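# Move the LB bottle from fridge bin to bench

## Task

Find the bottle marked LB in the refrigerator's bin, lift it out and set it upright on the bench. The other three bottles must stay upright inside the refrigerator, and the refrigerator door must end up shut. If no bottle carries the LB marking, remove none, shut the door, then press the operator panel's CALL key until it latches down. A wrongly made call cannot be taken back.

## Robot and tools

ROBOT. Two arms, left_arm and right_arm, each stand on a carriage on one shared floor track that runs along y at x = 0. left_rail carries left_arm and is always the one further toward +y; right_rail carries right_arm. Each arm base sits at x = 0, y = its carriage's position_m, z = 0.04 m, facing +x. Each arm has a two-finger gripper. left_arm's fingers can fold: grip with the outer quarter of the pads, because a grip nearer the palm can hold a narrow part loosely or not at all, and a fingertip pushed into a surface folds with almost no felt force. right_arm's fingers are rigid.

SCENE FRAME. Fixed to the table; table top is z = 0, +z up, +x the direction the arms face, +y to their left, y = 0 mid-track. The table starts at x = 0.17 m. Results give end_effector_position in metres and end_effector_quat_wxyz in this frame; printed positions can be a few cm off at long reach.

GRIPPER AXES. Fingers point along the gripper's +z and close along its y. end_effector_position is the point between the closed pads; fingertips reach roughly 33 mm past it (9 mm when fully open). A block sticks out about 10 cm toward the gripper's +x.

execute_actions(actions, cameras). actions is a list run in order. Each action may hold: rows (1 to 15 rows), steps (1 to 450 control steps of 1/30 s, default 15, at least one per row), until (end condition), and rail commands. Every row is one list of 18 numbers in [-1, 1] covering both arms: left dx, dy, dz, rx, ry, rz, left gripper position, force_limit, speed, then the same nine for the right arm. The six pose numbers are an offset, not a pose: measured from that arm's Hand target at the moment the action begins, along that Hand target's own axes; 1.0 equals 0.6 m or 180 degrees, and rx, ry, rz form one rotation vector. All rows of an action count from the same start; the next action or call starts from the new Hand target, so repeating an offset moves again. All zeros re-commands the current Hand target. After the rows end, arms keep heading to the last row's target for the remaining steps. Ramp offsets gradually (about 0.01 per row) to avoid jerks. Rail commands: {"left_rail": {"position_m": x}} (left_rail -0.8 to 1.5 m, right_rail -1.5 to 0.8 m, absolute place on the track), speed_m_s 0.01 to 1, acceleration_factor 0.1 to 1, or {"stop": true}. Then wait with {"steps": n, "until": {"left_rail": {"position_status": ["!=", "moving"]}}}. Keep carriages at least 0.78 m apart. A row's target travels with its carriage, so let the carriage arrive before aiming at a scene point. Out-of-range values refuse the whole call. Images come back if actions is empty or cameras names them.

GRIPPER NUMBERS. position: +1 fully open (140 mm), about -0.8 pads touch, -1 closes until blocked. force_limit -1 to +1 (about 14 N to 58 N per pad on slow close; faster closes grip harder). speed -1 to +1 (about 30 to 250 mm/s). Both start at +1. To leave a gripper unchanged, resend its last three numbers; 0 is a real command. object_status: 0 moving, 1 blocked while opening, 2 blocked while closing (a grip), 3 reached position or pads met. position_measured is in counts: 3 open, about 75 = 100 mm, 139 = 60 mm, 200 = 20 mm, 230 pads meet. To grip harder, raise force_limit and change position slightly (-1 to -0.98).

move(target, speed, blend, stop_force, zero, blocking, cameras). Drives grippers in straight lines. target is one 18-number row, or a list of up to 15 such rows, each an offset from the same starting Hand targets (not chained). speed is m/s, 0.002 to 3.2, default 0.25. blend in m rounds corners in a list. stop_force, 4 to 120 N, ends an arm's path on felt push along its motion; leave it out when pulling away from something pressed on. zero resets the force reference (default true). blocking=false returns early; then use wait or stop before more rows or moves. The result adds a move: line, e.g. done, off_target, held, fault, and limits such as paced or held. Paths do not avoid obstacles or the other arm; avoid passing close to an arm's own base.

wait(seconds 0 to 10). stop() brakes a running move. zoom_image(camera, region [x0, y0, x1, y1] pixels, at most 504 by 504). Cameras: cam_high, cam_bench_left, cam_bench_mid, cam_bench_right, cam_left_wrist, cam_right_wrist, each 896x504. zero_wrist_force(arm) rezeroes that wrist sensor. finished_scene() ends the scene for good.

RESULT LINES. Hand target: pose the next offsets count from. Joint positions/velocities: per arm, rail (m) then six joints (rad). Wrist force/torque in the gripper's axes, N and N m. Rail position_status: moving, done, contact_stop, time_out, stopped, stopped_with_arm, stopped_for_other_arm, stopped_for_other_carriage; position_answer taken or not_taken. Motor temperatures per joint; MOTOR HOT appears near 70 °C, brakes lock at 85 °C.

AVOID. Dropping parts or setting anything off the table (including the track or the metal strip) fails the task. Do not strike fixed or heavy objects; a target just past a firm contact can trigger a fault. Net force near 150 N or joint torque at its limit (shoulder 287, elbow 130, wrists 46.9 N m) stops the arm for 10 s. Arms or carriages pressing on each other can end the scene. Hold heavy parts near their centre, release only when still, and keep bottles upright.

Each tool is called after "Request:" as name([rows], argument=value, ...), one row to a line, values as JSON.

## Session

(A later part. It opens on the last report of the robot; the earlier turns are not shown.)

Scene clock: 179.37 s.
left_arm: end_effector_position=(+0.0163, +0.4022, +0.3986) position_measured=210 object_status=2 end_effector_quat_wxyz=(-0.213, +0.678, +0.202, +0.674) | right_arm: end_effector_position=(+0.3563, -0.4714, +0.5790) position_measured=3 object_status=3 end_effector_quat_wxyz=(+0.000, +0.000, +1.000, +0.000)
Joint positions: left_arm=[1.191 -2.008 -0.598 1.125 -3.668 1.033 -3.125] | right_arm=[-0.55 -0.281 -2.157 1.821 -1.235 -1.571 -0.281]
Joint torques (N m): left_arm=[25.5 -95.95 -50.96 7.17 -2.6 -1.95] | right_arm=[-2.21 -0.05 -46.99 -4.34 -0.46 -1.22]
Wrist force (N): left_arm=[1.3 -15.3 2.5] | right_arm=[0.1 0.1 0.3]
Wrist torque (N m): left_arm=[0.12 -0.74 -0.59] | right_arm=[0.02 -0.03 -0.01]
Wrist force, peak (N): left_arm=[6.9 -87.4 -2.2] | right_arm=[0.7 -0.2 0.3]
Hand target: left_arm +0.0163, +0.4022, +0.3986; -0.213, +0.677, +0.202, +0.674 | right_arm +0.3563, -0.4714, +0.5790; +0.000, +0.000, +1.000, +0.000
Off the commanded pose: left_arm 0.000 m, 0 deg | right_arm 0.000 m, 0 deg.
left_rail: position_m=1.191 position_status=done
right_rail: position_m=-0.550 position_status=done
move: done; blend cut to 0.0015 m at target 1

Request:
move([
  [0,-0.003,0,0,0,0,-0.3,0,-0.3,0,0,0,0,0,0,1,1,1],
  [0,-0.003,-0.18,0,0,0,-0.3,0,-0.3,0,0,0,0,0,0,1,1,1],
], speed=0.2)

Request:
execute_actions([
  {"left_rail":{"position_m":1.45,"speed_m_s":0.4},"steps":90,"until":{"left_rail":{"position_status":["!=","moving"]}}},
], cameras=["cam_high","cam_left_wrist","cam_bench_mid"])

Scene clock: 188.20 s.
left_arm: end_effector_position=(-0.0741, +0.3431, +0.3986) position_measured=167 object_status=3 end_effector_quat_wxyz=(-0.213, +0.677, +0.202, +0.674) | right_arm: end_effector_position=(+0.3563, -0.4714, +0.5790) position_measured=3 object_status=3 end_effector_quat_wxyz=(+0.000, +0.000, +1.000, +0.000)
Joint positions: left_arm=[1.191 -2.06 -0.448 0.821 -3.513 1.085 -3.125] | right_arm=[-0.55 -0.281 -2.157 1.821 -1.235 -1.571 -0.281]
Joint torques (N m): left_arm=[-16.35 -113.2 -49.85 5.13 2.13 2.17] | right_arm=[-2.79 -1.11 -46.45 -3.62 -0.6 -1.2]
Wrist force (N): left_arm=[-4.8 -2.6 2.1] | right_arm=[0.1 -0.1 -0.1]
Wrist torque (N m): left_arm=[-0.45 0.90 0.02] | right_arm=[-0.02 -0.03 0.00]
Wrist force, peak (N): left_arm=[0.7 -16.4 2.8] | right_arm=[0.2 -0.4 0.6]
Hand target: left_arm -0.0741, +0.3430, +0.3986; -0.213, +0.677, +0.202, +0.674 | right_arm +0.3563, -0.4714, +0.5790; +0.000, +0.000, +1.000, +0.000
Off the commanded pose: left_arm 0.000 m, 0 deg | right_arm 0.000 m, 0 deg.
left_rail: position_m=1.191 position_status=done
right_rail: position_m=-0.550 position_status=done
move: done

Scene clock: 189.57 s.
left_arm: end_effector_position=(-0.0742, +0.6019, +0.3986) position_measured=167 object_status=3 end_effector_quat_wxyz=(-0.213, +0.677, +0.202, +0.674) | right_arm: end_effector_position=(+0.3563, -0.4714, +0.5790) position_measured=3 object_status=3 end_effector_quat_wxyz=(+0.000, +0.000, +1.000, +0.000)
Joint positions: left_arm=[1.45 -2.06 -0.448 0.82 -3.513 1.085 -3.125] | right_arm=[-0.55 -0.281 -2.157 1.821 -1.235 -1.571 -0.281]
Joint torques (N m): left_arm=[-9.85 -119.02 -44.77 3.24 0.17 2.05] | right_arm=[2.31 2.59 -47.52 -3.92 -0.47 -1.6]
Wrist force (N): left_arm=[-4.9 -3.0 2.0] | right_arm=[0.1 -0.1 0.2]
Wrist torque (N m): left_arm=[-0.54 0.92 0.02] | right_arm=[-0.02 -0.02 0.00]
Wrist force, peak (N): left_arm=[-5.1 -4.3 3.5] | right_arm=[0.3 -0.2 0.6]
Hand target: left_arm -0.0741, +0.6019, +0.3986; -0.213, +0.677, +0.202, +0.674 | right_arm +0.3563, -0.4714, +0.5790; +0.000, +0.000, +1.000, +0.000
Tool commands: left_gripper/position=-0.3 left_gripper/force_limit=+0.0 left_gripper/speed=-0.3 right_gripper/position=+1.0 right_gripper/force_limit=+1.0 right_gripper/speed=+1.0
Off the commanded pose: left_arm 0.000 m, 0 deg | right_arm 0.000 m, 0 deg.
left_rail: position_m=1.450 speed_m_s=0.40 position_status=done
right_rail: position_m=-0.550 position_status=done
Images, in order (width x height): cam_high 896x504, cam_bench_mid 896x504, cam_left_wrist 896x504.

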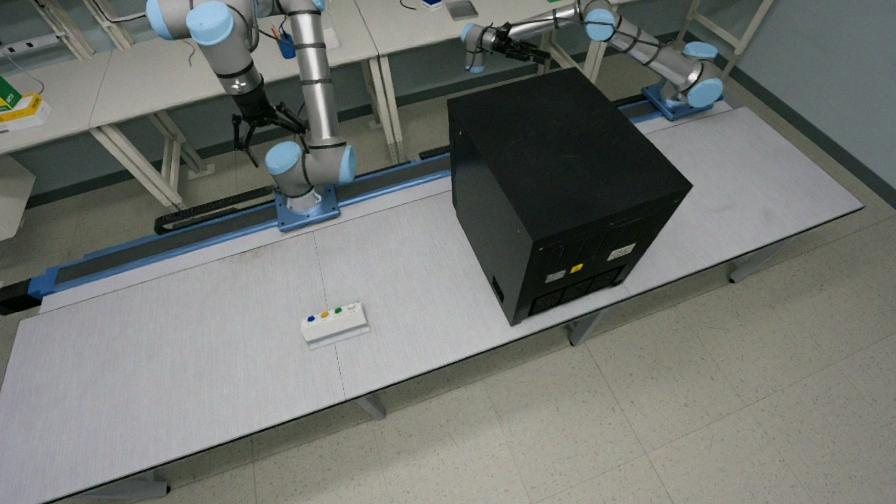

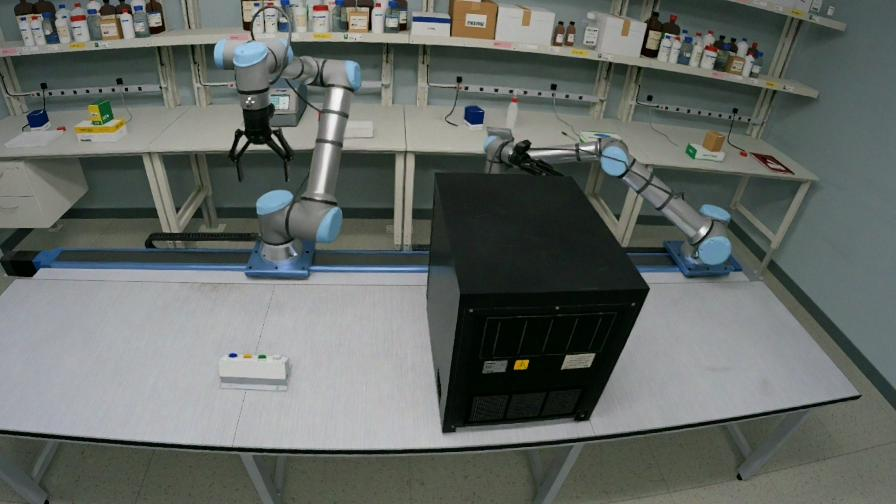

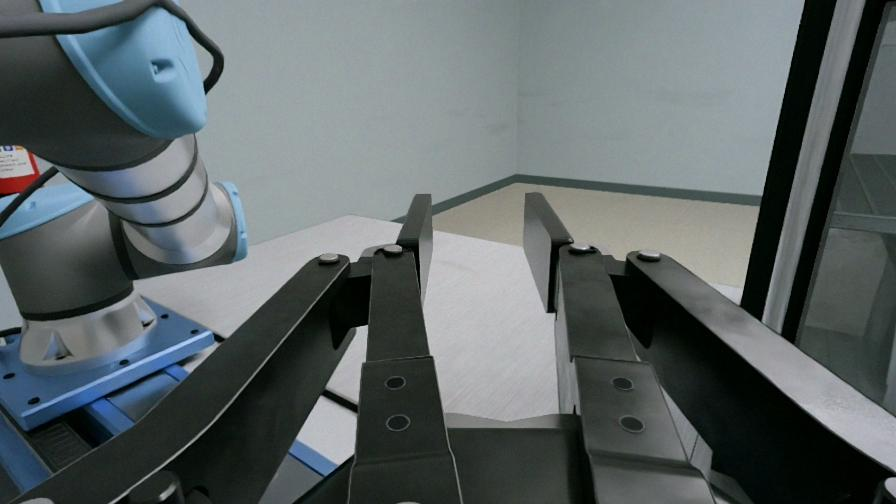

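Request:
move(target=[0.033,0.003,0.35,-0.637,0,0,-1,0,0,0,0,0,0,0,0,1,1,1], speed=0.5, cameras=["cam_left_wrist"])

Scene clock: 197.23 s.
left_arm: end_effector_position=(+0.1008, +0.7180, +0.4184) position_measured=233 object_status=3 end_effector_quat_wxyz=(+0.455, +0.545, -0.459, +0.534) | right_arm: end_effector_position=(+0.3563, -0.4714, +0.5790) position_measured=3 object_status=3 end_effector_quat_wxyz=(+0.000, +0.000, +1.000, +0.000)
Joint positions: left_arm=[1.45 -1.911 -1.381 2.517 -4.26 -1.065 -3.157] | right_arm=[-0.55 -0.281 -2.157 1.821 -1.235 -1.571 -0.281]
Joint torques (N m): left_arm=[19.43 -60.84 -31.74 -0.09 -2.72 -3.17] | right_arm=[-0.82 -3.22 -47.36 -4.06 -1.01 -1.12]
Wrist force (N): left_arm=[-5.1 -2.7 2.9] | right_arm=[0.1 -0.2 0.3]
Wrist torque (N m): left_arm=[-0.48 0.96 0.09] | right_arm=[-0.05 -0.03 0.00]
Wrist force, peak (N): left_arm=[-4.8 -4.7 2.1] | right_arm=[0.4 -0.2 0.7]
Hand target: left_arm +0.1008, +0.7180, +0.4185; +0.455, +0.545, -0.459, +0.534 | right_arm +0.3563, -0.4714, +0.5790; +0.000, +0.000, +1.000, +0.000
Off the commanded pose: left_arm 0.000 m, 0 deg | right_arm 0.000 m, 0 deg.
left_rail: position_m=1.450 speed_m_s=0.40 position_status=done
right_rail: position_m=-0.550 position_status=done
move: done
Images, in order (width x height): cam_left_wrist 896x504.

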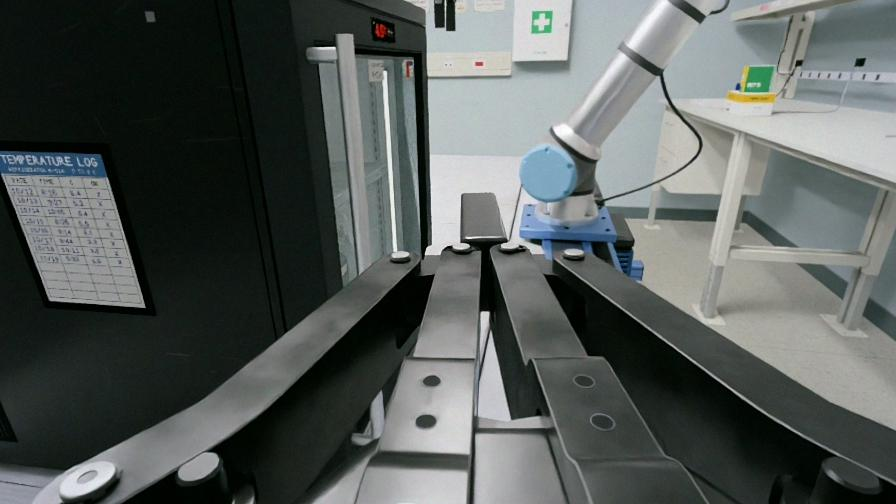

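Request:
move(target=[0,0.0,-0.2,0,0,0,-1,0,0,0.344,0.786,0.165,-0.504,0.291,0.504,-0.05,0,0], speed=0.4, cameras=["cam_right_wrist","cam_high"])

Scene clock: 242.33 s.
left_arm: end_effector_position=(+0.0811, +0.8363, +0.4203) position_measured=233 object_status=3 end_effector_quat_wxyz=(+0.455, +0.545, -0.459, +0.534) | right_arm: end_effector_position=(+0.1499, +0.0002, +0.4800) position_measured=135 object_status=3 end_effector_quat_wxyz=(-0.353, +0.612, +0.354, +0.612)
Joint positions: left_arm=[1.45 -2.156 -1.578 2.754 -4.296 -0.821 -3.163] | right_arm=[-0.55 -0.743 -3.147 2.414 0.731 -0.22 0.001]
Joint torques (N m): left_arm=[-18.98 -38.34 -15.81 0.41 2.86 -3.17] | right_arm=[-10.47 76.28 -21 3.59 -2.31 -2.4]
Wrist force (N): left_arm=[-4.5 -3.1 2.4] | right_arm=[2.3 1.1 2.4]
Wrist torque (N m): left_arm=[-0.55 0.80 0.11] | right_arm=[0.26 -0.55 0.10]
Wrist force, peak (N): left_arm=[-5.3 -3.2 2.6] | right_arm=[2.2 1.5 2.4]
Hand target: left_arm +0.0811, +0.8363, +0.4203; +0.455, +0.545, -0.459, +0.534 | right_arm +0.1499, +0.0002, +0.4800; -0.354, +0.612, +0.354, +0.612
Off the commanded pose: left_arm 0.000 m, 0 deg | right_arm 0.000 m, 0 deg.
left_rail: position_m=1.450 speed_m_s=0.40 position_status=done
right_rail: position_m=-0.550 position_status=done
shoulder posture changed (right arm): the wrist came as close to joint 2's axis as it can, and the arm is now in the other of its two shoulder postures.
move: done
Images, in order (width x height): cam_high 896x504, cam_right_wrist 896x504.

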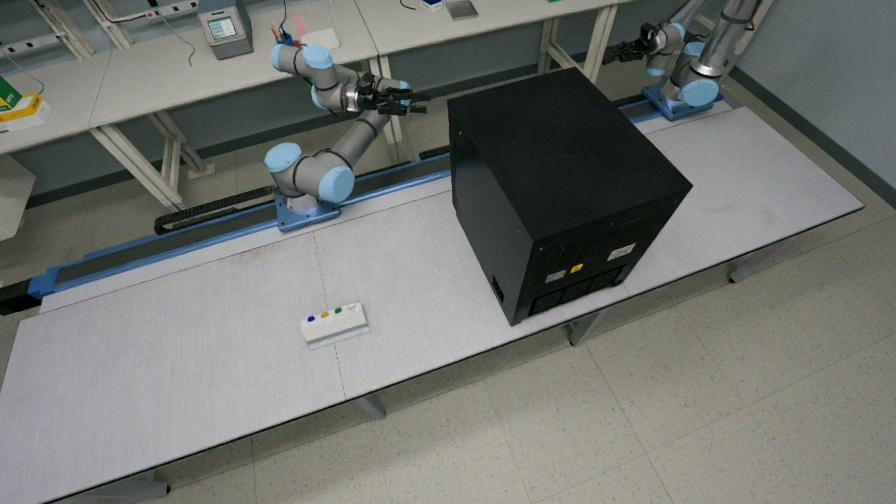

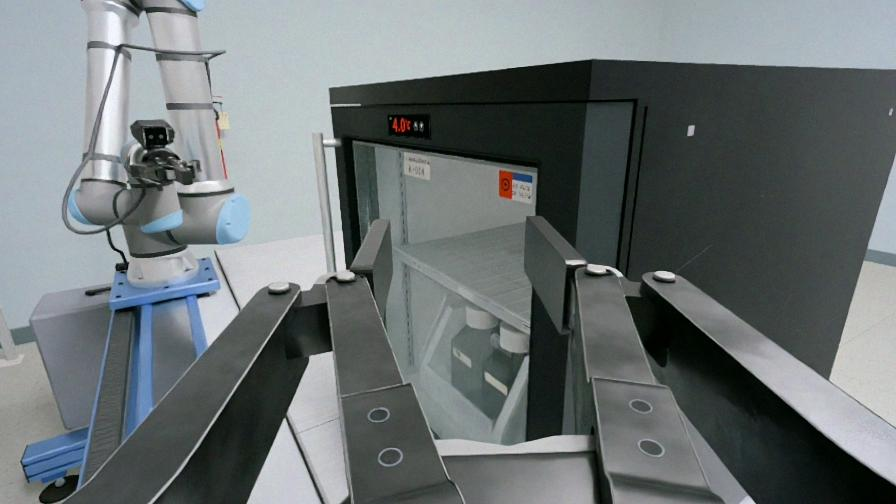

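Request:
move(target=[0,0,0,0,0,0,-1,0,0,0.165,0.69,-0.508,0.504,-0.291,-0.504,-0.05,0,0], speed=0.4)

Scene clock: 258.07 s.
left_arm: end_effector_position=(+0.0811, +0.8363, +0.4203) position_measured=233 object_status=3 end_effector_quat_wxyz=(+0.455, +0.545, -0.459, +0.534) | right_arm: end_effector_position=(+0.3561, -0.4707, +0.5791) position_measured=135 object_status=3 end_effector_quat_wxyz=(+0.000, +0.000, +1.000, +0.000)
Joint positions: left_arm=[1.45 -2.156 -1.578 2.754 -4.296 -0.821 -3.163] | right_arm=[-0.55 -0.279 -2.157 1.821 -1.235 -1.571 -0.278]
Joint torques (N m): left_arm=[-18.3 -37.17 -15.91 0.66 2.59 -2.72] | right_arm=[-12.39 -10.54 -31.97 -7.55 -1.89 -2.11]
Wrist force (N): left_arm=[-4.7 -3.0 2.4] | right_arm=[0.2 -0.3 0.1]
Wrist torque (N m): left_arm=[-0.53 0.83 0.10] | right_arm=[-0.07 -0.07 0.03]
Wrist force, peak (N): left_arm=[-4.9 -3.3 2.7] | right_arm=[2.4 1.3 2.7]
Hand target: left_arm +0.0811, +0.8363, +0.4203; +0.455, +0.545, -0.459, +0.534 | right_arm +0.3561, -0.4708, +0.5791; +0.000, +0.000, +1.000, +0.000
Off the commanded pose: left_arm 0.000 m, 0 deg | right_arm 0.000 m, 0 deg.
left_rail: position_m=1.450 speed_m_s=0.40 position_status=done
right_rail: position_m=-0.550 position_status=done
shoulder posture changed (right arm): the wrist came as close to joint 2's axis as it can, and the arm is now in the other of its two shoulder postures.
move: done

Request:
execute_actions([
  {"right_rail":{"position_m":-1.0},"steps":90,"until":{"right_rail":{"position_status":["!=","moving"]}}},
])

Request:
move(target=[0,0,0,0,0,0,-1,0,0,-0.24,0.867,0.215,-0.504,0.291,0.504,-0.05,0,0], speed=0.5)

Request:
move(target=[0,0,0,0,0,0,-1,0,0,-0.05,-0.898,0.155,0,0,0,-0.05,0,0], speed=0.4)

Request:
execute_actions([
  {"right_rail":{"position_m":-0.55,"speed_m_s":0.4},"steps":90,"until":{"right_rail":{"position_status":["!=","moving"]}}},
], cameras=["cam_right_wrist","cam_high"])

Scene clock: 267.50 s.
left_arm: end_effector_position=(+0.0811, +0.8363, +0.4203) position_measured=233 object_status=3 end_effector_quat_wxyz=(+0.455, +0.545, -0.459, +0.534) | right_arm: end_effector_position=(+0.3561, -0.9207, +0.5791) position_measured=135 object_status=3 end_effector_quat_wxyz=(+0.000, +0.000, +1.000, +0.000)
Joint positions: left_arm=[1.45 -2.156 -1.578 2.754 -4.296 -0.821 -3.163] | right_arm=[-1 -0.279 -2.157 1.821 -1.235 -1.571 -0.279]
Joint torques (N m): left_arm=[-17.93 -37.42 -15.14 0.43 2.18 -2.83] | right_arm=[-6.27 15.1 -33.71 -6.25 0.1 -2.93]
Wrist force (N): left_arm=[-4.6 -2.8 2.7] | right_arm=[0.4 -0.2 0.2]
Wrist torque (N m): left_arm=[-0.49 0.81 0.10] | right_arm=[-0.05 -0.09 0.03]
Wrist force, peak (N): left_arm=[-4.9 -2.8 2.9] | right_arm=[0.4 2.6 0.1]
Hand target: left_arm +0.0811, +0.8363, +0.4203; +0.455, +0.545, -0.459, +0.534 | right_arm +0.3561, -0.9207, +0.5791; +0.000, +0.000, +1.000, +0.000
Tool commands: left_gripper/position=-1.0 left_gripper/force_limit=+0.0 left_gripper/speed=+0.0 right_gripper/position=-0.05 right_gripper/force_limit=+0.0 right_gripper/speed=+0.0
Off the commanded pose: left_arm 0.000 m, 0 deg | right_arm 0.000 m, 0 deg.
left_rail: position_m=1.450 speed_m_s=0.40 position_status=done
right_rail: position_m=-1.000 position_status=done

Scene clock: 271.83 s.
left_arm: end_effector_position=(+0.0811, +0.8363, +0.4203) position_measured=233 object_status=3 end_effector_quat_wxyz=(+0.455, +0.545, -0.459, +0.534) | right_arm: end_effector_position=(+0.5002, -0.4006, +0.4501) position_measured=135 object_status=3 end_effector_quat_wxyz=(-0.354, +0.612, +0.354, +0.612)
Joint positions: left_arm=[1.45 -2.156 -1.578 2.754 -4.296 -0.821 -3.163] | right_arm=[-1 0.347 -1.73 2.194 -0.464 0.87 0]
Joint torques (N m): left_arm=[-19.48 -39.26 -16.05 0.53 2.48 -2.36] | right_arm=[12.2 -41.43 -49.61 0.88 3.25 -2.73]
Wrist force (N): left_arm=[-4.6 -2.8 2.3] | right_arm=[1.9 1.1 2.5]
Wrist torque (N m): left_arm=[-0.50 0.83 0.10] | right_arm=[0.28 -0.44 0.09]
Wrist force, peak (N): left_arm=[-5.0 -3.1 2.3] | right_arm=[1.6 2.2 4.2]
Hand target: left_arm +0.0811, +0.8363, +0.4203; +0.455, +0.545, -0.459, +0.534 | right_arm +0.5002, -0.4006, +0.4501; -0.354, +0.612, +0.354, +0.612
Off the commanded pose: left_arm 0.000 m, 0 deg | right_arm 0.000 m, 0 deg.
left_rail: position_m=1.450 speed_m_s=0.40 position_status=done
right_rail: position_m=-1.000 position_status=done
move: done; limits=paced

Scene clock: 273.97 s.
left_arm: end_effector_position=(+0.0811, +0.8363, +0.4203) position_measured=233 object_status=3 end_effector_quat_wxyz=(+0.455, +0.545, -0.459, +0.534) | right_arm: end_effector_position=(+0.0800, -0.0508, +0.4200) position_measured=135 object_status=3 end_effector_quat_wxyz=(-0.354, +0.612, +0.354, +0.612)
Joint positions: left_arm=[1.45 -2.156 -1.578 2.754 -4.296 -0.821 -3.163] | right_arm=[-1 1.441 -1.344 1.852 -0.508 1.964 0]
Joint torques (N m): left_arm=[-16.91 -36.11 -16.23 0.5 2.31 -2.15] | right_arm=[8.8 -56.04 -48.63 0.34 3.19 2.5]
Wrist force (N): left_arm=[-4.5 -2.7 2.6] | right_arm=[1.8 1.0 2.2]
Wrist torque (N m): left_arm=[-0.47 0.80 0.10] | right_arm=[0.23 -0.39 0.00]
Wrist force, peak (N): left_arm=[-4.9 -3.1 2.7] | right_arm=[2.1 4.4 2.2]
Hand target: left_arm +0.0811, +0.8363, +0.4203; +0.455, +0.545, -0.459, +0.534 | right_arm +0.0800, -0.0507, +0.4199; -0.354, +0.612, +0.354, +0.612
Off the commanded pose: left_arm 0.000 m, 0 deg | right_arm 0.000 m, 0 deg.
left_rail: position_m=1.450 speed_m_s=0.40 position_status=done
right_rail: position_m=-1.000 position_status=done
move: done

Scene clock: 275.80 s.
left_arm: end_effector_position=(+0.0811, +0.8363, +0.4203) position_measured=233 object_status=3 end_effector_quat_wxyz=(+0.455, +0.545, -0.459, +0.534) | right_arm: end_effector_position=(+0.0800, +0.3993, +0.4199) position_measured=135 object_status=3 end_effector_quat_wxyz=(-0.354, +0.612, +0.354, +0.612)
Joint positions: left_arm=[1.45 -2.156 -1.578 2.754 -4.296 -0.821 -3.163] | right_arm=[-0.55 1.441 -1.344 1.852 -0.508 1.964 0]
Joint torques (N m): left_arm=[-19.18 -39.66 -14.38 0.19 2.2 -2.93] | right_arm=[-5.79 -72.65 -33.74 -2.8 1.04 2.64]
Wrist force (N): left_arm=[-4.9 -2.8 2.5] | right_arm=[2.1 1.0 2.1]
Wrist torque (N m): left_arm=[-0.48 0.89 0.10] | right_arm=[0.23 -0.46 0.00]
Wrist force, peak (N): left_arm=[-4.8 -2.9 2.6] | right_arm=[2.0 0.1 3.9]
Hand target: left_arm +0.0811, +0.8363, +0.4203; +0.455, +0.545, -0.459, +0.534 | right_arm +0.0800, +0.3993, +0.4199; -0.354, +0.612, +0.354, +0.612
Tool commands: left_gripper/position=-1.0 left_gripper/force_limit=+0.0 left_gripper/speed=+0.0 right_gripper/position=-0.05 right_gripper/force_limit=+0.0 right_gripper/speed=+0.0
Off the commanded pose: left_arm 0.000 m, 0 deg | right_arm 0.000 m, 0 deg.
left_rail: position_m=1.450 speed_m_s=0.40 position_status=done
right_rail: position_m=-0.550 speed_m_s=0.40 position_status=done
Images, in order (width x height): cam_high 896x504, cam_right_wrist 896x504.

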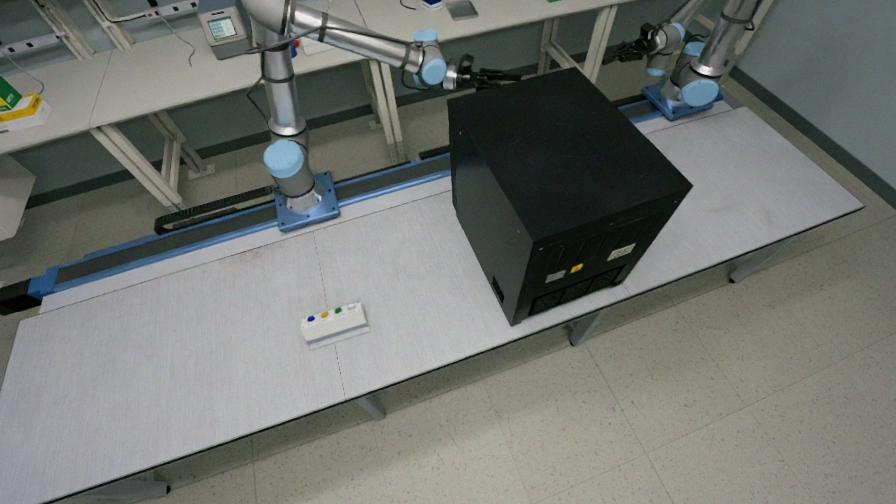

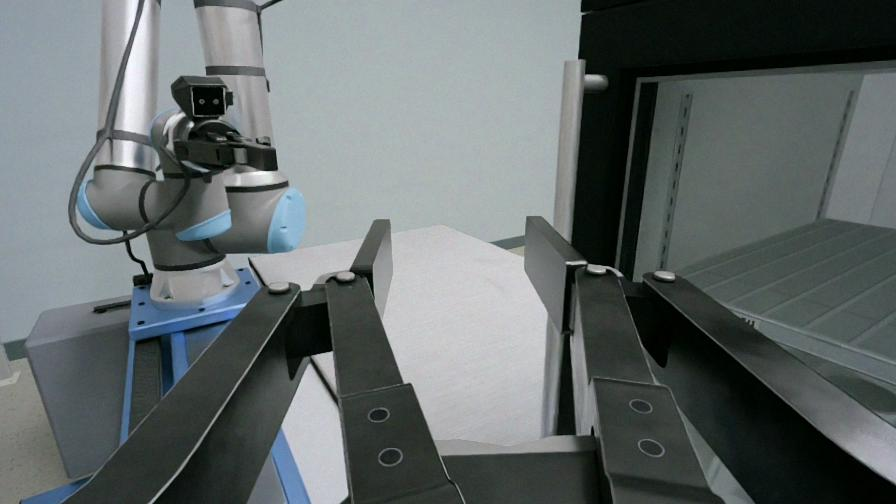

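Request:
move(target=[0,0,0,0,0,0,-1,0,0,-0.033,0.062,0.169,-0.211,0,0,-0.05,0,0], speed=0.25, cameras=["cam_right_wrist"])

Request:
zoom_image(camera="cam_right_wrist", region=[340, 180, 620, 460])

Scene clock: 281.93 s.
left_arm: end_effector_position=(+0.0811, +0.8363, +0.4203) position_measured=233 object_status=3 end_effector_quat_wxyz=(+0.455, +0.545, -0.459, +0.534) | right_arm: end_effector_position=(+0.1502, +0.4578, +0.4017) position_measured=135 object_status=3 end_effector_quat_wxyz=(-0.170, +0.685, +0.170, +0.688)
Joint positions: left_arm=[1.45 -2.156 -1.578 2.754 -4.296 -0.821 -3.163] | right_arm=[-0.55 1.544 -1.025 1.429 -0.411 2.629 -0.007]
Joint torques (N m): left_arm=[-17.73 -38.27 -14.97 0.57 2.23 -2.5] | right_arm=[-10.41 -104.52 -29.44 -5.1 -2.73 -0.11]
Wrist force (N): left_arm=[-4.4 -2.9 2.3] | right_arm=[2.2 1.2 2.5]
Wrist torque (N m): left_arm=[-0.50 0.77 0.11] | right_arm=[0.28 -0.51 -0.07]
Wrist force, peak (N): left_arm=[-5.2 -2.8 2.6] | right_arm=[6.7 -1.9 6.1]
Hand target: left_arm +0.0811, +0.8363, +0.4203; +0.455, +0.545, -0.459, +0.534 | right_arm +0.1502, +0.4578, +0.4017; -0.170, +0.685, +0.170, +0.688 (not the last commanded pose)
Off the commanded pose: left_arm 0.000 m, 0 deg | right_arm 0.017 m, 6 deg.
left_rail: position_m=1.450 speed_m_s=0.40 position_status=done
right_rail: position_m=-0.550 speed_m_s=0.40 position_status=done
move: held (right_arm; a check stopped the path); limits=held
pose unreachable (right arm): on one or more control steps of this call, first in action 0 (counted from 0), this arm could not follow its commanded pose, so it was not sent that pose on those steps. It may still have moved: this result reports where it is.
cause: moving toward the commanded pose would bring two parts of the arm too close to each other (its gripper and another part of the arm, with joints 5 (wrist 1) to 7 (wrist 3) between them, 10 mm apart when it was first held).
Images, in order (width x height): cam_right_wrist 896x504.

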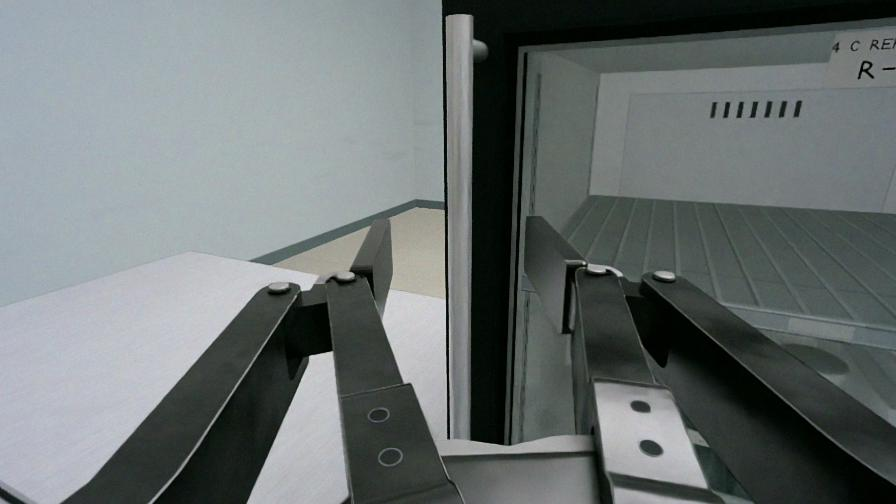

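Scaled by 1.800 from the camera's 896x504 image, which has a finer 1280x720 frame.

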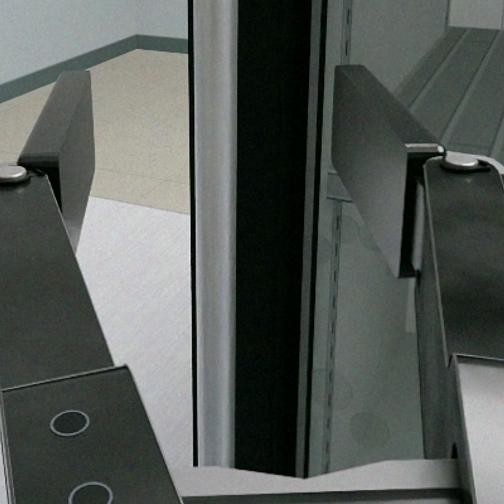

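Request:
move(target=[0,0,0,0,0,0,-1,0,0,0,0,0.055,0,0,0,-1,0,0], speed=0.15)

Request:
move(target=[0,0,0,0,0,0,-1,0,0,0,0,0.08,0,0,0,-1,0,0], speed=0.02, stop_force=5, cameras=["cam_right_wrist"])

Scene clock: 290.07 s.
left_arm: end_effector_position=(+0.0811, +0.8363, +0.4203) position_measured=233 object_status=3 end_effector_quat_wxyz=(+0.455, +0.545, -0.459, +0.534) | right_arm: end_effector_position=(+0.1792, +0.4730, +0.4018) position_measured=233 object_status=3 end_effector_quat_wxyz=(-0.170, +0.685, +0.170, +0.688)
Joint positions: left_arm=[1.45 -2.156 -1.578 2.754 -4.296 -0.821 -3.163] | right_arm=[-0.55 1.51 -1.009 1.402 -0.4 2.595 -0.007]
Joint torques (N m): left_arm=[-18.25 -37.3 -14.03 0.36 2.77 -2.98] | right_arm=[-14.08 -75.97 -52.51 1.58 -2.16 2.05]
Wrist force (N): left_arm=[-4.6 -3.1 2.7] | right_arm=[1.8 0.7 2.7]
Wrist torque (N m): left_arm=[-0.56 0.81 0.11] | right_arm=[0.18 -0.46 -0.10]
Wrist force, peak (N): left_arm=[-5.0 -2.9 2.8] | right_arm=[1.8 0.9 3.7]
Hand target: left_arm +0.0811, +0.8363, +0.4203; +0.455, +0.545, -0.459, +0.534 | right_arm +0.1794, +0.4731, +0.4018; -0.170, +0.685, +0.170, +0.688
Off the commanded pose: left_arm 0.000 m, 0 deg | right_arm 0.000 m, 0 deg.
left_rail: position_m=1.450 speed_m_s=0.40 position_status=done
right_rail: position_m=-0.550 speed_m_s=0.40 position_status=done
move: done

Scene clock: 292.87 s.
left_arm: end_effector_position=(+0.0811, +0.8363, +0.4203) position_measured=233 object_status=3 end_effector_quat_wxyz=(+0.455, +0.545, -0.459, +0.534) | right_arm: end_effector_position=(+0.2048, +0.4866, +0.4019) position_measured=233 object_status=3 end_effector_quat_wxyz=(-0.170, +0.685, +0.170, +0.688)
Joint positions: left_arm=[1.45 -2.156 -1.578 2.754 -4.296 -0.821 -3.163] | right_arm=[-0.55 1.482 -0.993 1.376 -0.39 2.567 -0.007]
Joint torques (N m): left_arm=[-20.43 -38.28 -15.03 0.37 2.91 -2.35] | right_arm=[10.99 -108.21 -29.8 -4.52 2.8 1.73]
Wrist force (N): left_arm=[-4.6 -2.8 2.4] | right_arm=[2.7 0.7 -1.2]
Wrist torque (N m): left_arm=[-0.48 0.81 0.11] | right_arm=[0.11 -0.41 -0.09]
Wrist force, peak (N): left_arm=[-4.9 -2.9 2.6] | right_arm=[6.7 5.4 -30.9]
Hand target: left_arm +0.0811, +0.8363, +0.4203; +0.455, +0.545, -0.459, +0.534 | right_arm +0.2048, +0.4866, +0.4019; -0.170, +0.685, +0.170, +0.688 (not the last commanded pose)
Off the commanded pose: left_arm 0.000 m, 0 deg | right_arm 0.019 m, 0 deg.
left_rail: position_m=1.450 speed_m_s=0.40 position_status=done
right_rail: position_m=-0.550 speed_m_s=0.40 position_status=done
move: contact (right_arm)
Images, in order (width x height): cam_right_wrist 896x504.

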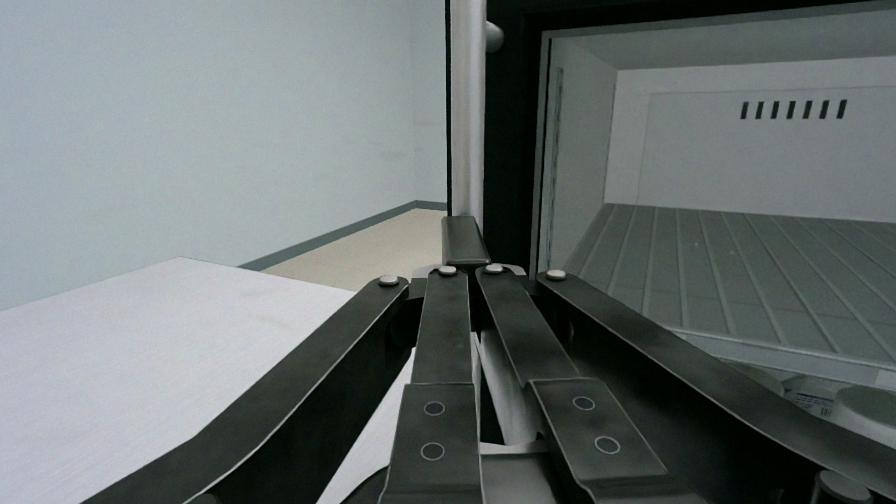

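Request:
move([
  [0,0,0,0,0,0,-1,0,0,0,0.0025,-0.02,0,0,0,-1,0,0],
  [0,0,0,0,0,0,-1,0,0,0,0.0025,-0.02,0,0,0,-0.2,0,0],
  [0,0,0,0,0,0,-1,0,0,0,0.0025,0.03,0,0,0,-0.2,0,0],
  [0,0,0,0,0,0,-1,0,0,0,0.0025,0.03,0,0,0,-1,0,-1],
], speed=0.06, cameras=["cam_right_wrist"])

Scene clock: 299.77 s.
left_arm: end_effector_position=(+0.0811, +0.8363, +0.4203) position_measured=233 object_status=3 end_effector_quat_wxyz=(+0.455, +0.545, -0.459, +0.534) | right_arm: end_effector_position=(+0.2216, +0.4934, +0.4020) position_measured=208 object_status=0 end_effector_quat_wxyz=(-0.170, +0.685, +0.170, +0.688)
Joint positions: left_arm=[1.45 -2.156 -1.578 2.754 -4.296 -0.821 -3.163] | right_arm=[-0.55 1.463 -0.985 1.362 -0.384 2.549 -0.006]
Joint torques (N m): left_arm=[-18.44 -38.2 -16.24 0.41 2.24 -2.47] | right_arm=[30.9 -81.93 -51.99 -11.59 -32.63 2.06]
Wrist force (N): left_arm=[-4.8 -3.0 2.5] | right_arm=[7.7 86.5 -29.7]
Wrist torque (N m): left_arm=[-0.54 0.87 0.11] | right_arm=[-1.22 -0.29 0.00]
Wrist force, peak (N): left_arm=[-5.2 -2.6 2.6] | right_arm=[7.7 86.5 -29.7]
Hand target: left_arm +0.0811, +0.8363, +0.4203; +0.455, +0.545, -0.459, +0.534 | right_arm +0.2214, +0.4936, +0.4020; -0.170, +0.685, +0.170, +0.688
Off the commanded pose: left_arm 0.000 m, 0 deg | right_arm 0.000 m, 0 deg.
left_rail: position_m=1.450 speed_m_s=0.40 position_status=done
right_rail: position_m=-0.550 speed_m_s=0.40 position_status=done
move: done
Images, in order (width x height): cam_right_wrist 896x504.

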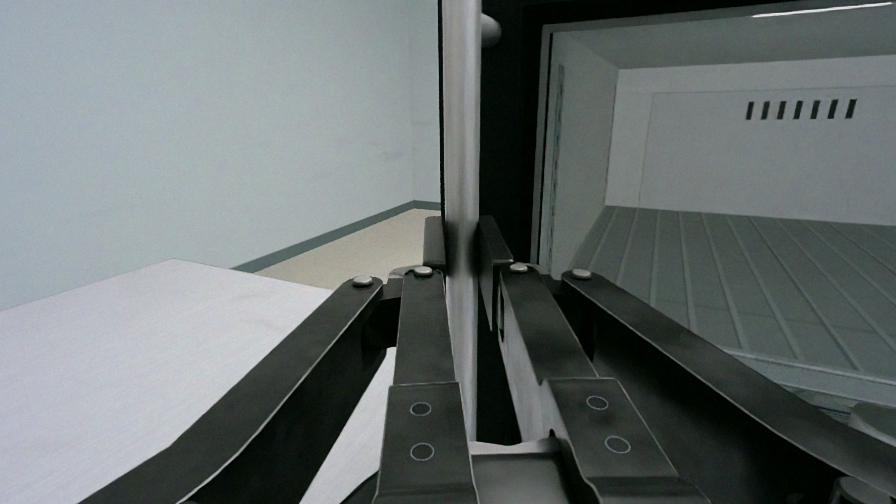

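Request:
move(target=[0,0,0,0,0,0,-1,0,0,0,0.0042,-0.001,0,0,0,-1,0,-1], speed=0.03)

Scene clock: 303.97 s.
left_arm: end_effector_position=(+0.0811, +0.8363, +0.4203) position_measured=233 object_status=3 end_effector_quat_wxyz=(+0.455, +0.545, -0.459, +0.534) | right_arm: end_effector_position=(+0.2219, +0.4914, +0.4020) position_measured=210 object_status=0 end_effector_quat_wxyz=(-0.170, +0.685, +0.170, +0.688)
Joint positions: left_arm=[1.45 -2.156 -1.578 2.754 -4.296 -0.821 -3.163] | right_arm=[-0.55 1.462 -0.989 1.368 -0.386 2.547 -0.006]
Joint torques (N m): left_arm=[-17.44 -36.77 -15.38 0.52 2.61 -2.1] | right_arm=[7.18 -104.47 -38.46 -8.09 -13.32 1.61]
Wrist force (N): left_arm=[-4.6 -2.8 2.4] | right_arm=[1.7 34.9 -3.2]
Wrist torque (N m): left_arm=[-0.49 0.82 0.10] | right_arm=[-0.34 -0.32 0.11]
Wrist force, peak (N): left_arm=[-4.8 -3.2 2.4] | right_arm=[7.5 92.6 -30.2]
Hand target: left_arm +0.0811, +0.8363, +0.4203; +0.455, +0.545, -0.459, +0.534 | right_arm +0.2221, +0.4912, +0.4020; -0.170, +0.685, +0.170, +0.688
Off the commanded pose: left_arm 0.000 m, 0 deg | right_arm 0.000 m, 0 deg.
left_rail: position_m=1.450 speed_m_s=0.40 position_status=done
right_rail: position_m=-0.550 speed_m_s=0.40 position_status=done
move: done

Request:
move([
  [0,0,0,0,0,0,-1,0,0,0,-0.0288,-0.125,0.0417,0,0,-1,0,-1],
  [0,0,0,0,0,0,-1,0,0,0,-0.0348,-0.253,0.0833,0,0,-1,0,-1],
  [0,0,0,0,0,0,-1,0,0,0,-0.0182,-0.38,0.125,0,0,-1,0,-1],
], speed=0.08, blend=0.01, cameras=["cam_right_wrist"])

Scene clock: 331.63 s.
left_arm: end_effector_position=(+0.0811, +0.8363, +0.4203) position_measured=233 object_status=3 end_effector_quat_wxyz=(+0.455, +0.545, -0.459, +0.534) | right_arm: end_effector_position=(+0.0155, +0.3944, +0.4011) position_measured=210 object_status=2 end_effector_quat_wxyz=(-0.300, +0.639, +0.301, +0.641)
Joint positions: left_arm=[1.45 -2.156 -1.578 2.754 -4.296 -0.821 -3.163] | right_arm=[-0.55 1.611 -1.251 1.768 -0.521 2.304 -0.005]
Joint torques (N m): left_arm=[-16.06 -35.23 -15.87 0.44 2.69 -1.69] | right_arm=[21.68 -68.91 -21.95 -2.58 -8.15 -2.53]
Wrist force (N): left_arm=[-4.5 -2.8 2.4] | right_arm=[16.6 17.2 0.9]
Wrist torque (N m): left_arm=[-0.48 0.79 0.10] | right_arm=[0.08 -0.06 0.15]
Wrist force, peak (N): left_arm=[-4.9 -2.9 2.7] | right_arm=[1.8 33.9 -2.7]
Hand target: left_arm +0.0811, +0.8363, +0.4203; +0.455, +0.545, -0.459, +0.534 | right_arm +0.0153, +0.3944, +0.4012; -0.300, +0.639, +0.301, +0.641
Off the commanded pose: left_arm 0.000 m, 0 deg | right_arm 0.000 m, 0 deg.
left_rail: position_m=1.450 speed_m_s=0.40 position_status=done
right_rail: position_m=-0.550 speed_m_s=0.40 position_status=done
move: done
Images, in order (width x height): cam_right_wrist 896x504.

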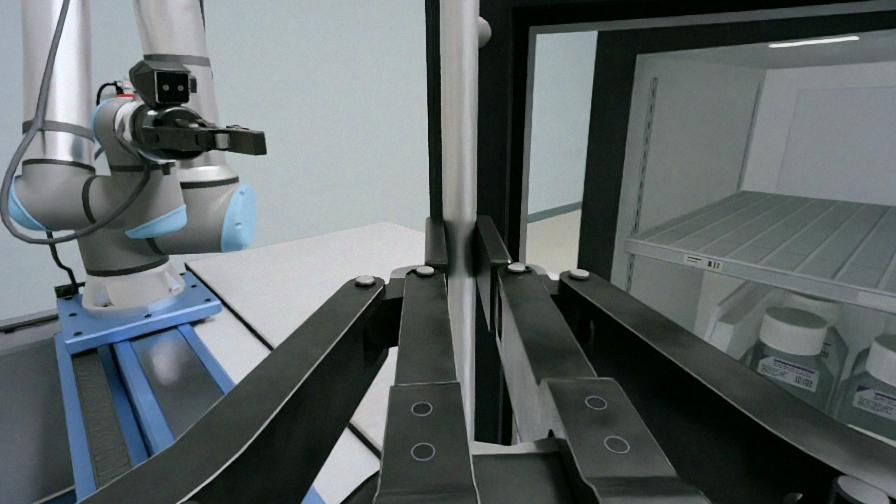

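Request:
move([
  [0,0,0,0,0,0,-1,0,0,0,-0.0115,-0.1278,0.0417,0,0,-1,0,-1],
  [0,0,0,0,0,0,-1,0,0,0,-0.0005,-0.2558,0.0833,0,0,-1,0,-1],
  [0,0,0,0,0,0,-1,0,0,0,0.0325,-0.3803,0.125,0,0,-1,0,-1],
  [0,0,0,0,0,0,-1,0,0,0,0.0872,-0.4973,0.1667,0,0,-1,0,-1],
  [0,0,0,0,0,0,-1,0,0,0,0.161,-0.6035,0.2083,0,0,-1,0,-1],
], speed=0.09, blend=0.01, cameras=["cam_right_wrist","cam_left_wrist","cam_bench_mid"])

Scene clock: 341.60 s.
left_arm: end_effector_position=(+0.0811, +0.8363, +0.4203) position_measured=233 object_status=3 end_effector_quat_wxyz=(+0.455, +0.545, -0.459, +0.534) | right_arm: end_effector_position=(-0.1415, +0.0540, +0.4002) position_measured=210 object_status=2 end_effector_quat_wxyz=(+0.490, -0.508, -0.491, -0.511)
Joint positions: left_arm=[1.45 -2.156 -1.578 2.754 -4.296 -0.821 -3.163] | right_arm=[-0.55 1.495 -2.009 2.473 -0.465 1.533 -0.004]
Joint torques (N m): left_arm=[-16.5 -39.34 -15.44 0.68 2.34 -2.07] | right_arm=[-20.51 -9.82 -16.21 5.99 1.51 1.93]
Wrist force (N): left_arm=[-4.5 -2.7 2.3] | right_arm=[16.3 -10.4 4.0]
Wrist torque (N m): left_arm=[-0.47 0.81 0.11] | right_arm=[0.51 0.02 0.11]
Wrist force, peak (N): left_arm=[-5.0 -3.2 2.5] | right_arm=[35.9 -59.1 5.5]
Hand target: left_arm +0.0811, +0.8363, +0.4203; +0.455, +0.545, -0.459, +0.534 | right_arm -0.1415, +0.0540, +0.4003; +0.490, -0.508, -0.491, -0.511
Off the commanded pose: left_arm 0.000 m, 0 deg | right_arm 0.000 m, 0 deg.
left_rail: position_m=1.450 speed_m_s=0.40 position_status=done
right_rail: position_m=-0.550 speed_m_s=0.40 position_status=done
move: done
Images, in order (width x height): cam_bench_mid 896x504, cam_left_wrist 896x504, cam_right_wrist 896x504.

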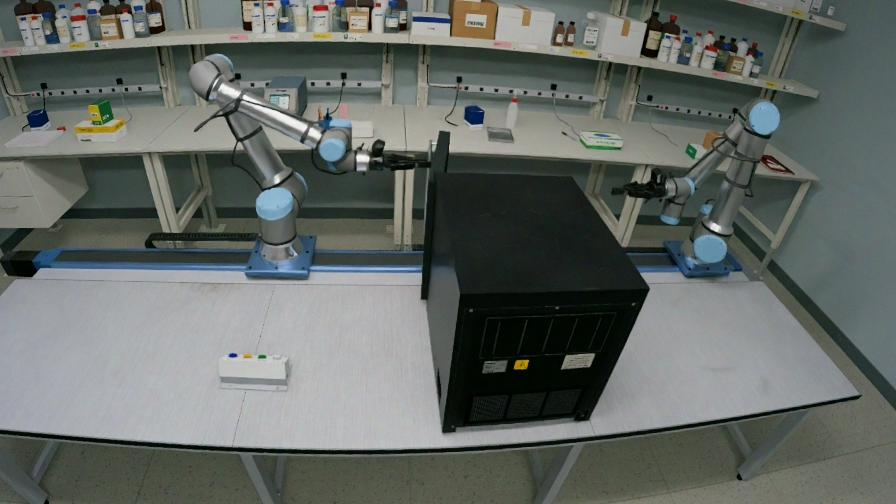

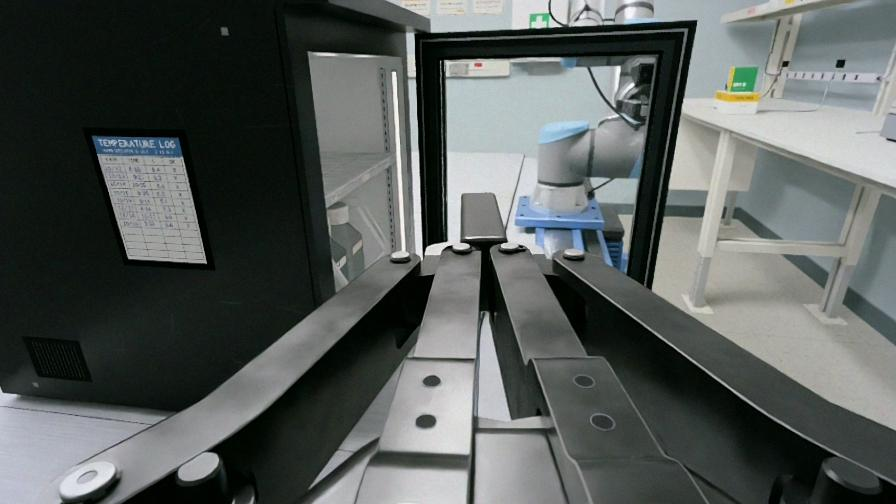

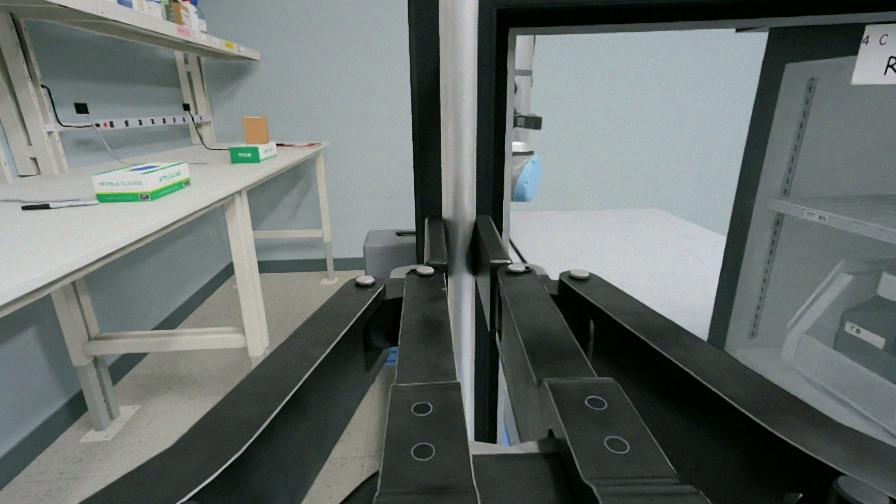

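Request:
zoom_image(camera="cam_right_wrist", region=[780, 250, 896, 400])

Request:
execute_actions([
  {"left_rail":{"position_m":1.15},"steps":90,"until":{"left_rail":{"position_status":["!=","moving"]}}},
])

Request:
move(target=[-0.033,0.182,0.284,0.42,0,0,-0.2,0,0,0,0,0,0,0,0,-1,0,-1], speed=0.4, cameras=["cam_left_wrist","cam_bench_left"])

Request:
zoom_image(camera="cam_left_wrist", region=[320, 150, 720, 430])

Scaled by 3.360 from the camera's 896x504 image, which has a finer 1280x720 frame.

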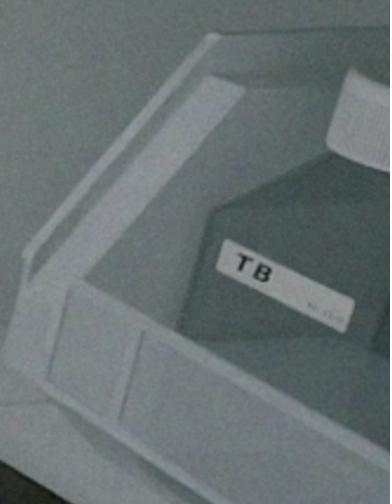

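Scene clock: 351.27 s.
left_arm: end_effector_position=(+0.0811, +0.5364, +0.4204) position_measured=233 object_status=3 end_effector_quat_wxyz=(+0.455, +0.545, -0.459, +0.534) | right_arm: end_effector_position=(-0.1415, +0.0540, +0.4003) position_measured=210 object_status=2 end_effector_quat_wxyz=(+0.490, -0.508, -0.491, -0.511)
Joint positions: left_arm=[1.15 -2.156 -1.579 2.754 -4.296 -0.821 -3.163] | right_arm=[-0.55 1.494 -2.009 2.473 -0.465 1.532 -0.004]
Joint torques (N m): left_arm=[-12.53 -13.97 -18.77 -1.81 -0.86 -1.62] | right_arm=[-20.02 -8.8 -35.85 4.23 1.97 2.01]
Wrist force (N): left_arm=[-4.7 -2.6 2.4] | right_arm=[13.5 -9.4 4.2]
Wrist torque (N m): left_arm=[-0.43 0.83 0.10] | right_arm=[0.48 0.04 0.12]
Wrist force, peak (N): left_arm=[-4.8 -2.7 4.3] | right_arm=[15.9 -10.4 4.3]
Hand target: left_arm +0.0811, +0.5364, +0.4203; +0.455, +0.545, -0.459, +0.534 | right_arm -0.1415, +0.0540, +0.4003; +0.490, -0.508, -0.491, -0.511
Tool commands: left_gripper/position=-1.0 left_gripper/force_limit=+0.0 left_gripper/speed=+0.0 right_gripper/position=-1.0 right_gripper/force_limit=+0.0 right_gripper/speed=-1.0
Off the commanded pose: left_arm 0.000 m, 0 deg | right_arm 0.000 m, 0 deg.
left_rail: position_m=1.150 speed_m_s=0.40 position_status=done
right_rail: position_m=-0.550 speed_m_s=0.40 position_status=done

Scene clock: 353.70 s.
left_arm: end_effector_position=(+0.0013, +0.3506, +0.3986) position_measured=154 object_status=3 end_effector_quat_wxyz=(+0.025, +0.710, -0.035, +0.703) | right_arm: end_effector_position=(-0.1415, +0.0540, +0.4003) position_measured=210 object_status=2 end_effector_quat_wxyz=(+0.490, -0.508, -0.491, -0.511)
Joint positions: left_arm=[1.15 -2.193 -0.837 1.595 -3.921 0.536 -3.111] | right_arm=[-0.55 1.494 -2.009 2.473 -0.465 1.532 -0.004]
Joint torques (N m): left_arm=[18.03 -83.93 -40.77 4.38 2.81 2] | right_arm=[-19.56 -10.52 -29.57 5.11 3.35 2.27]
Wrist force (N): left_arm=[-4.5 -2.6 2.2] | right_arm=[14.2 -9.5 4.2]
Wrist torque (N m): left_arm=[-0.46 0.86 -0.24] | right_arm=[0.47 -0.07 0.12]
Wrist force, peak (N): left_arm=[-4.6 -4.6 1.8] | right_arm=[14.4 -9.6 4.4]
Hand target: left_arm +0.0013, +0.3506, +0.3986; +0.025, +0.710, -0.035, +0.703 | right_arm -0.1415, +0.0540, +0.4003; +0.490, -0.508, -0.491, -0.511
Off the commanded pose: left_arm 0.000 m, 0 deg | right_arm 0.000 m, 0 deg.
left_rail: position_m=1.150 speed_m_s=0.40 position_status=done
right_rail: position_m=-0.550 speed_m_s=0.40 position_status=done
move: done
Images, in order (width x height): cam_bench_left 896x504, cam_left_wrist 896x504.

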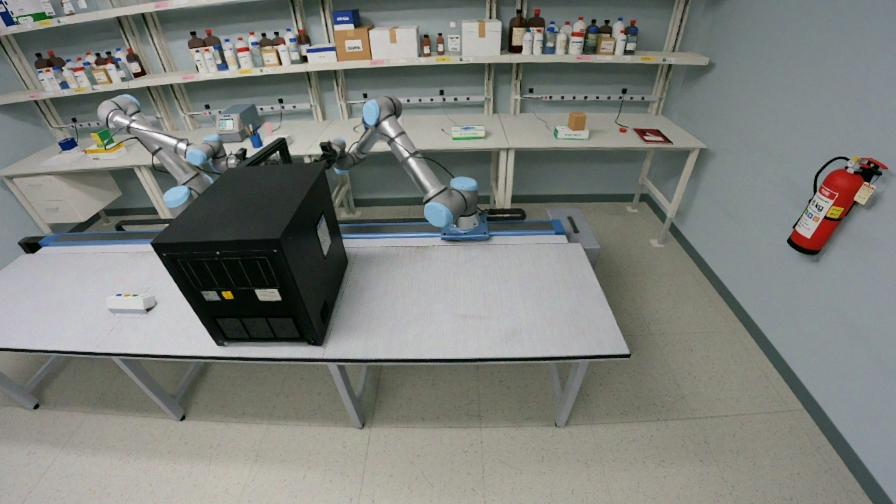

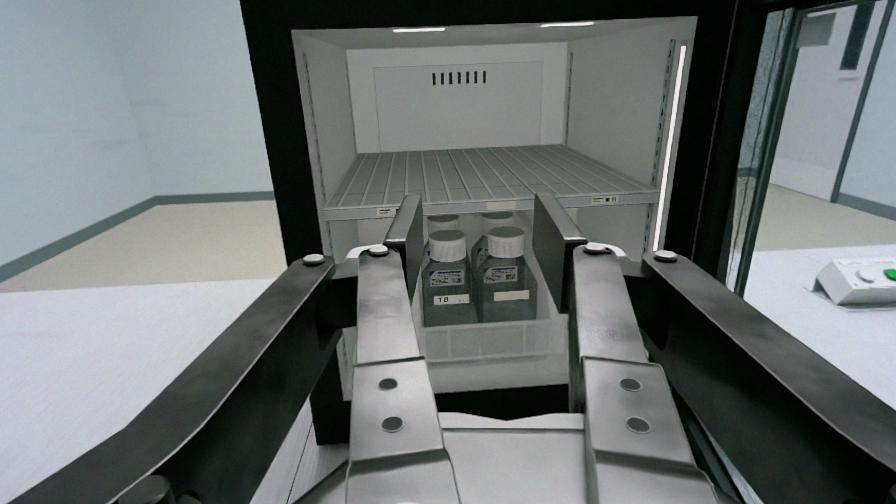

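Scaled by 1.260 from the camera's 896x504 image, which has a finer 1280x720 frame.

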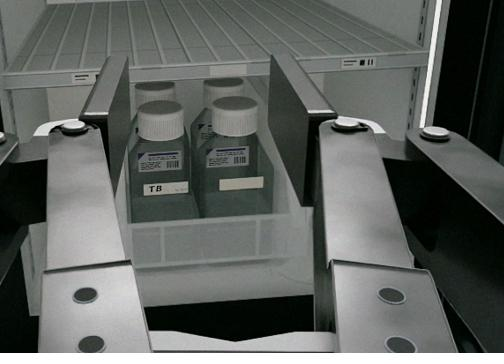

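Request:
zoom_image(camera="cam_left_wrist", region=[410, 200, 560, 340])

Scaled by 3.360 from the camera's 896x504 image, which has a finer 1280x720 frame.

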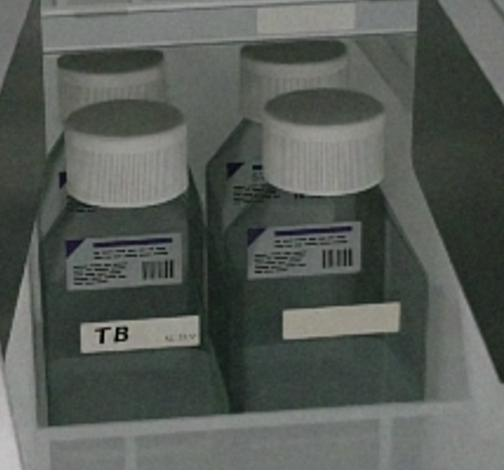

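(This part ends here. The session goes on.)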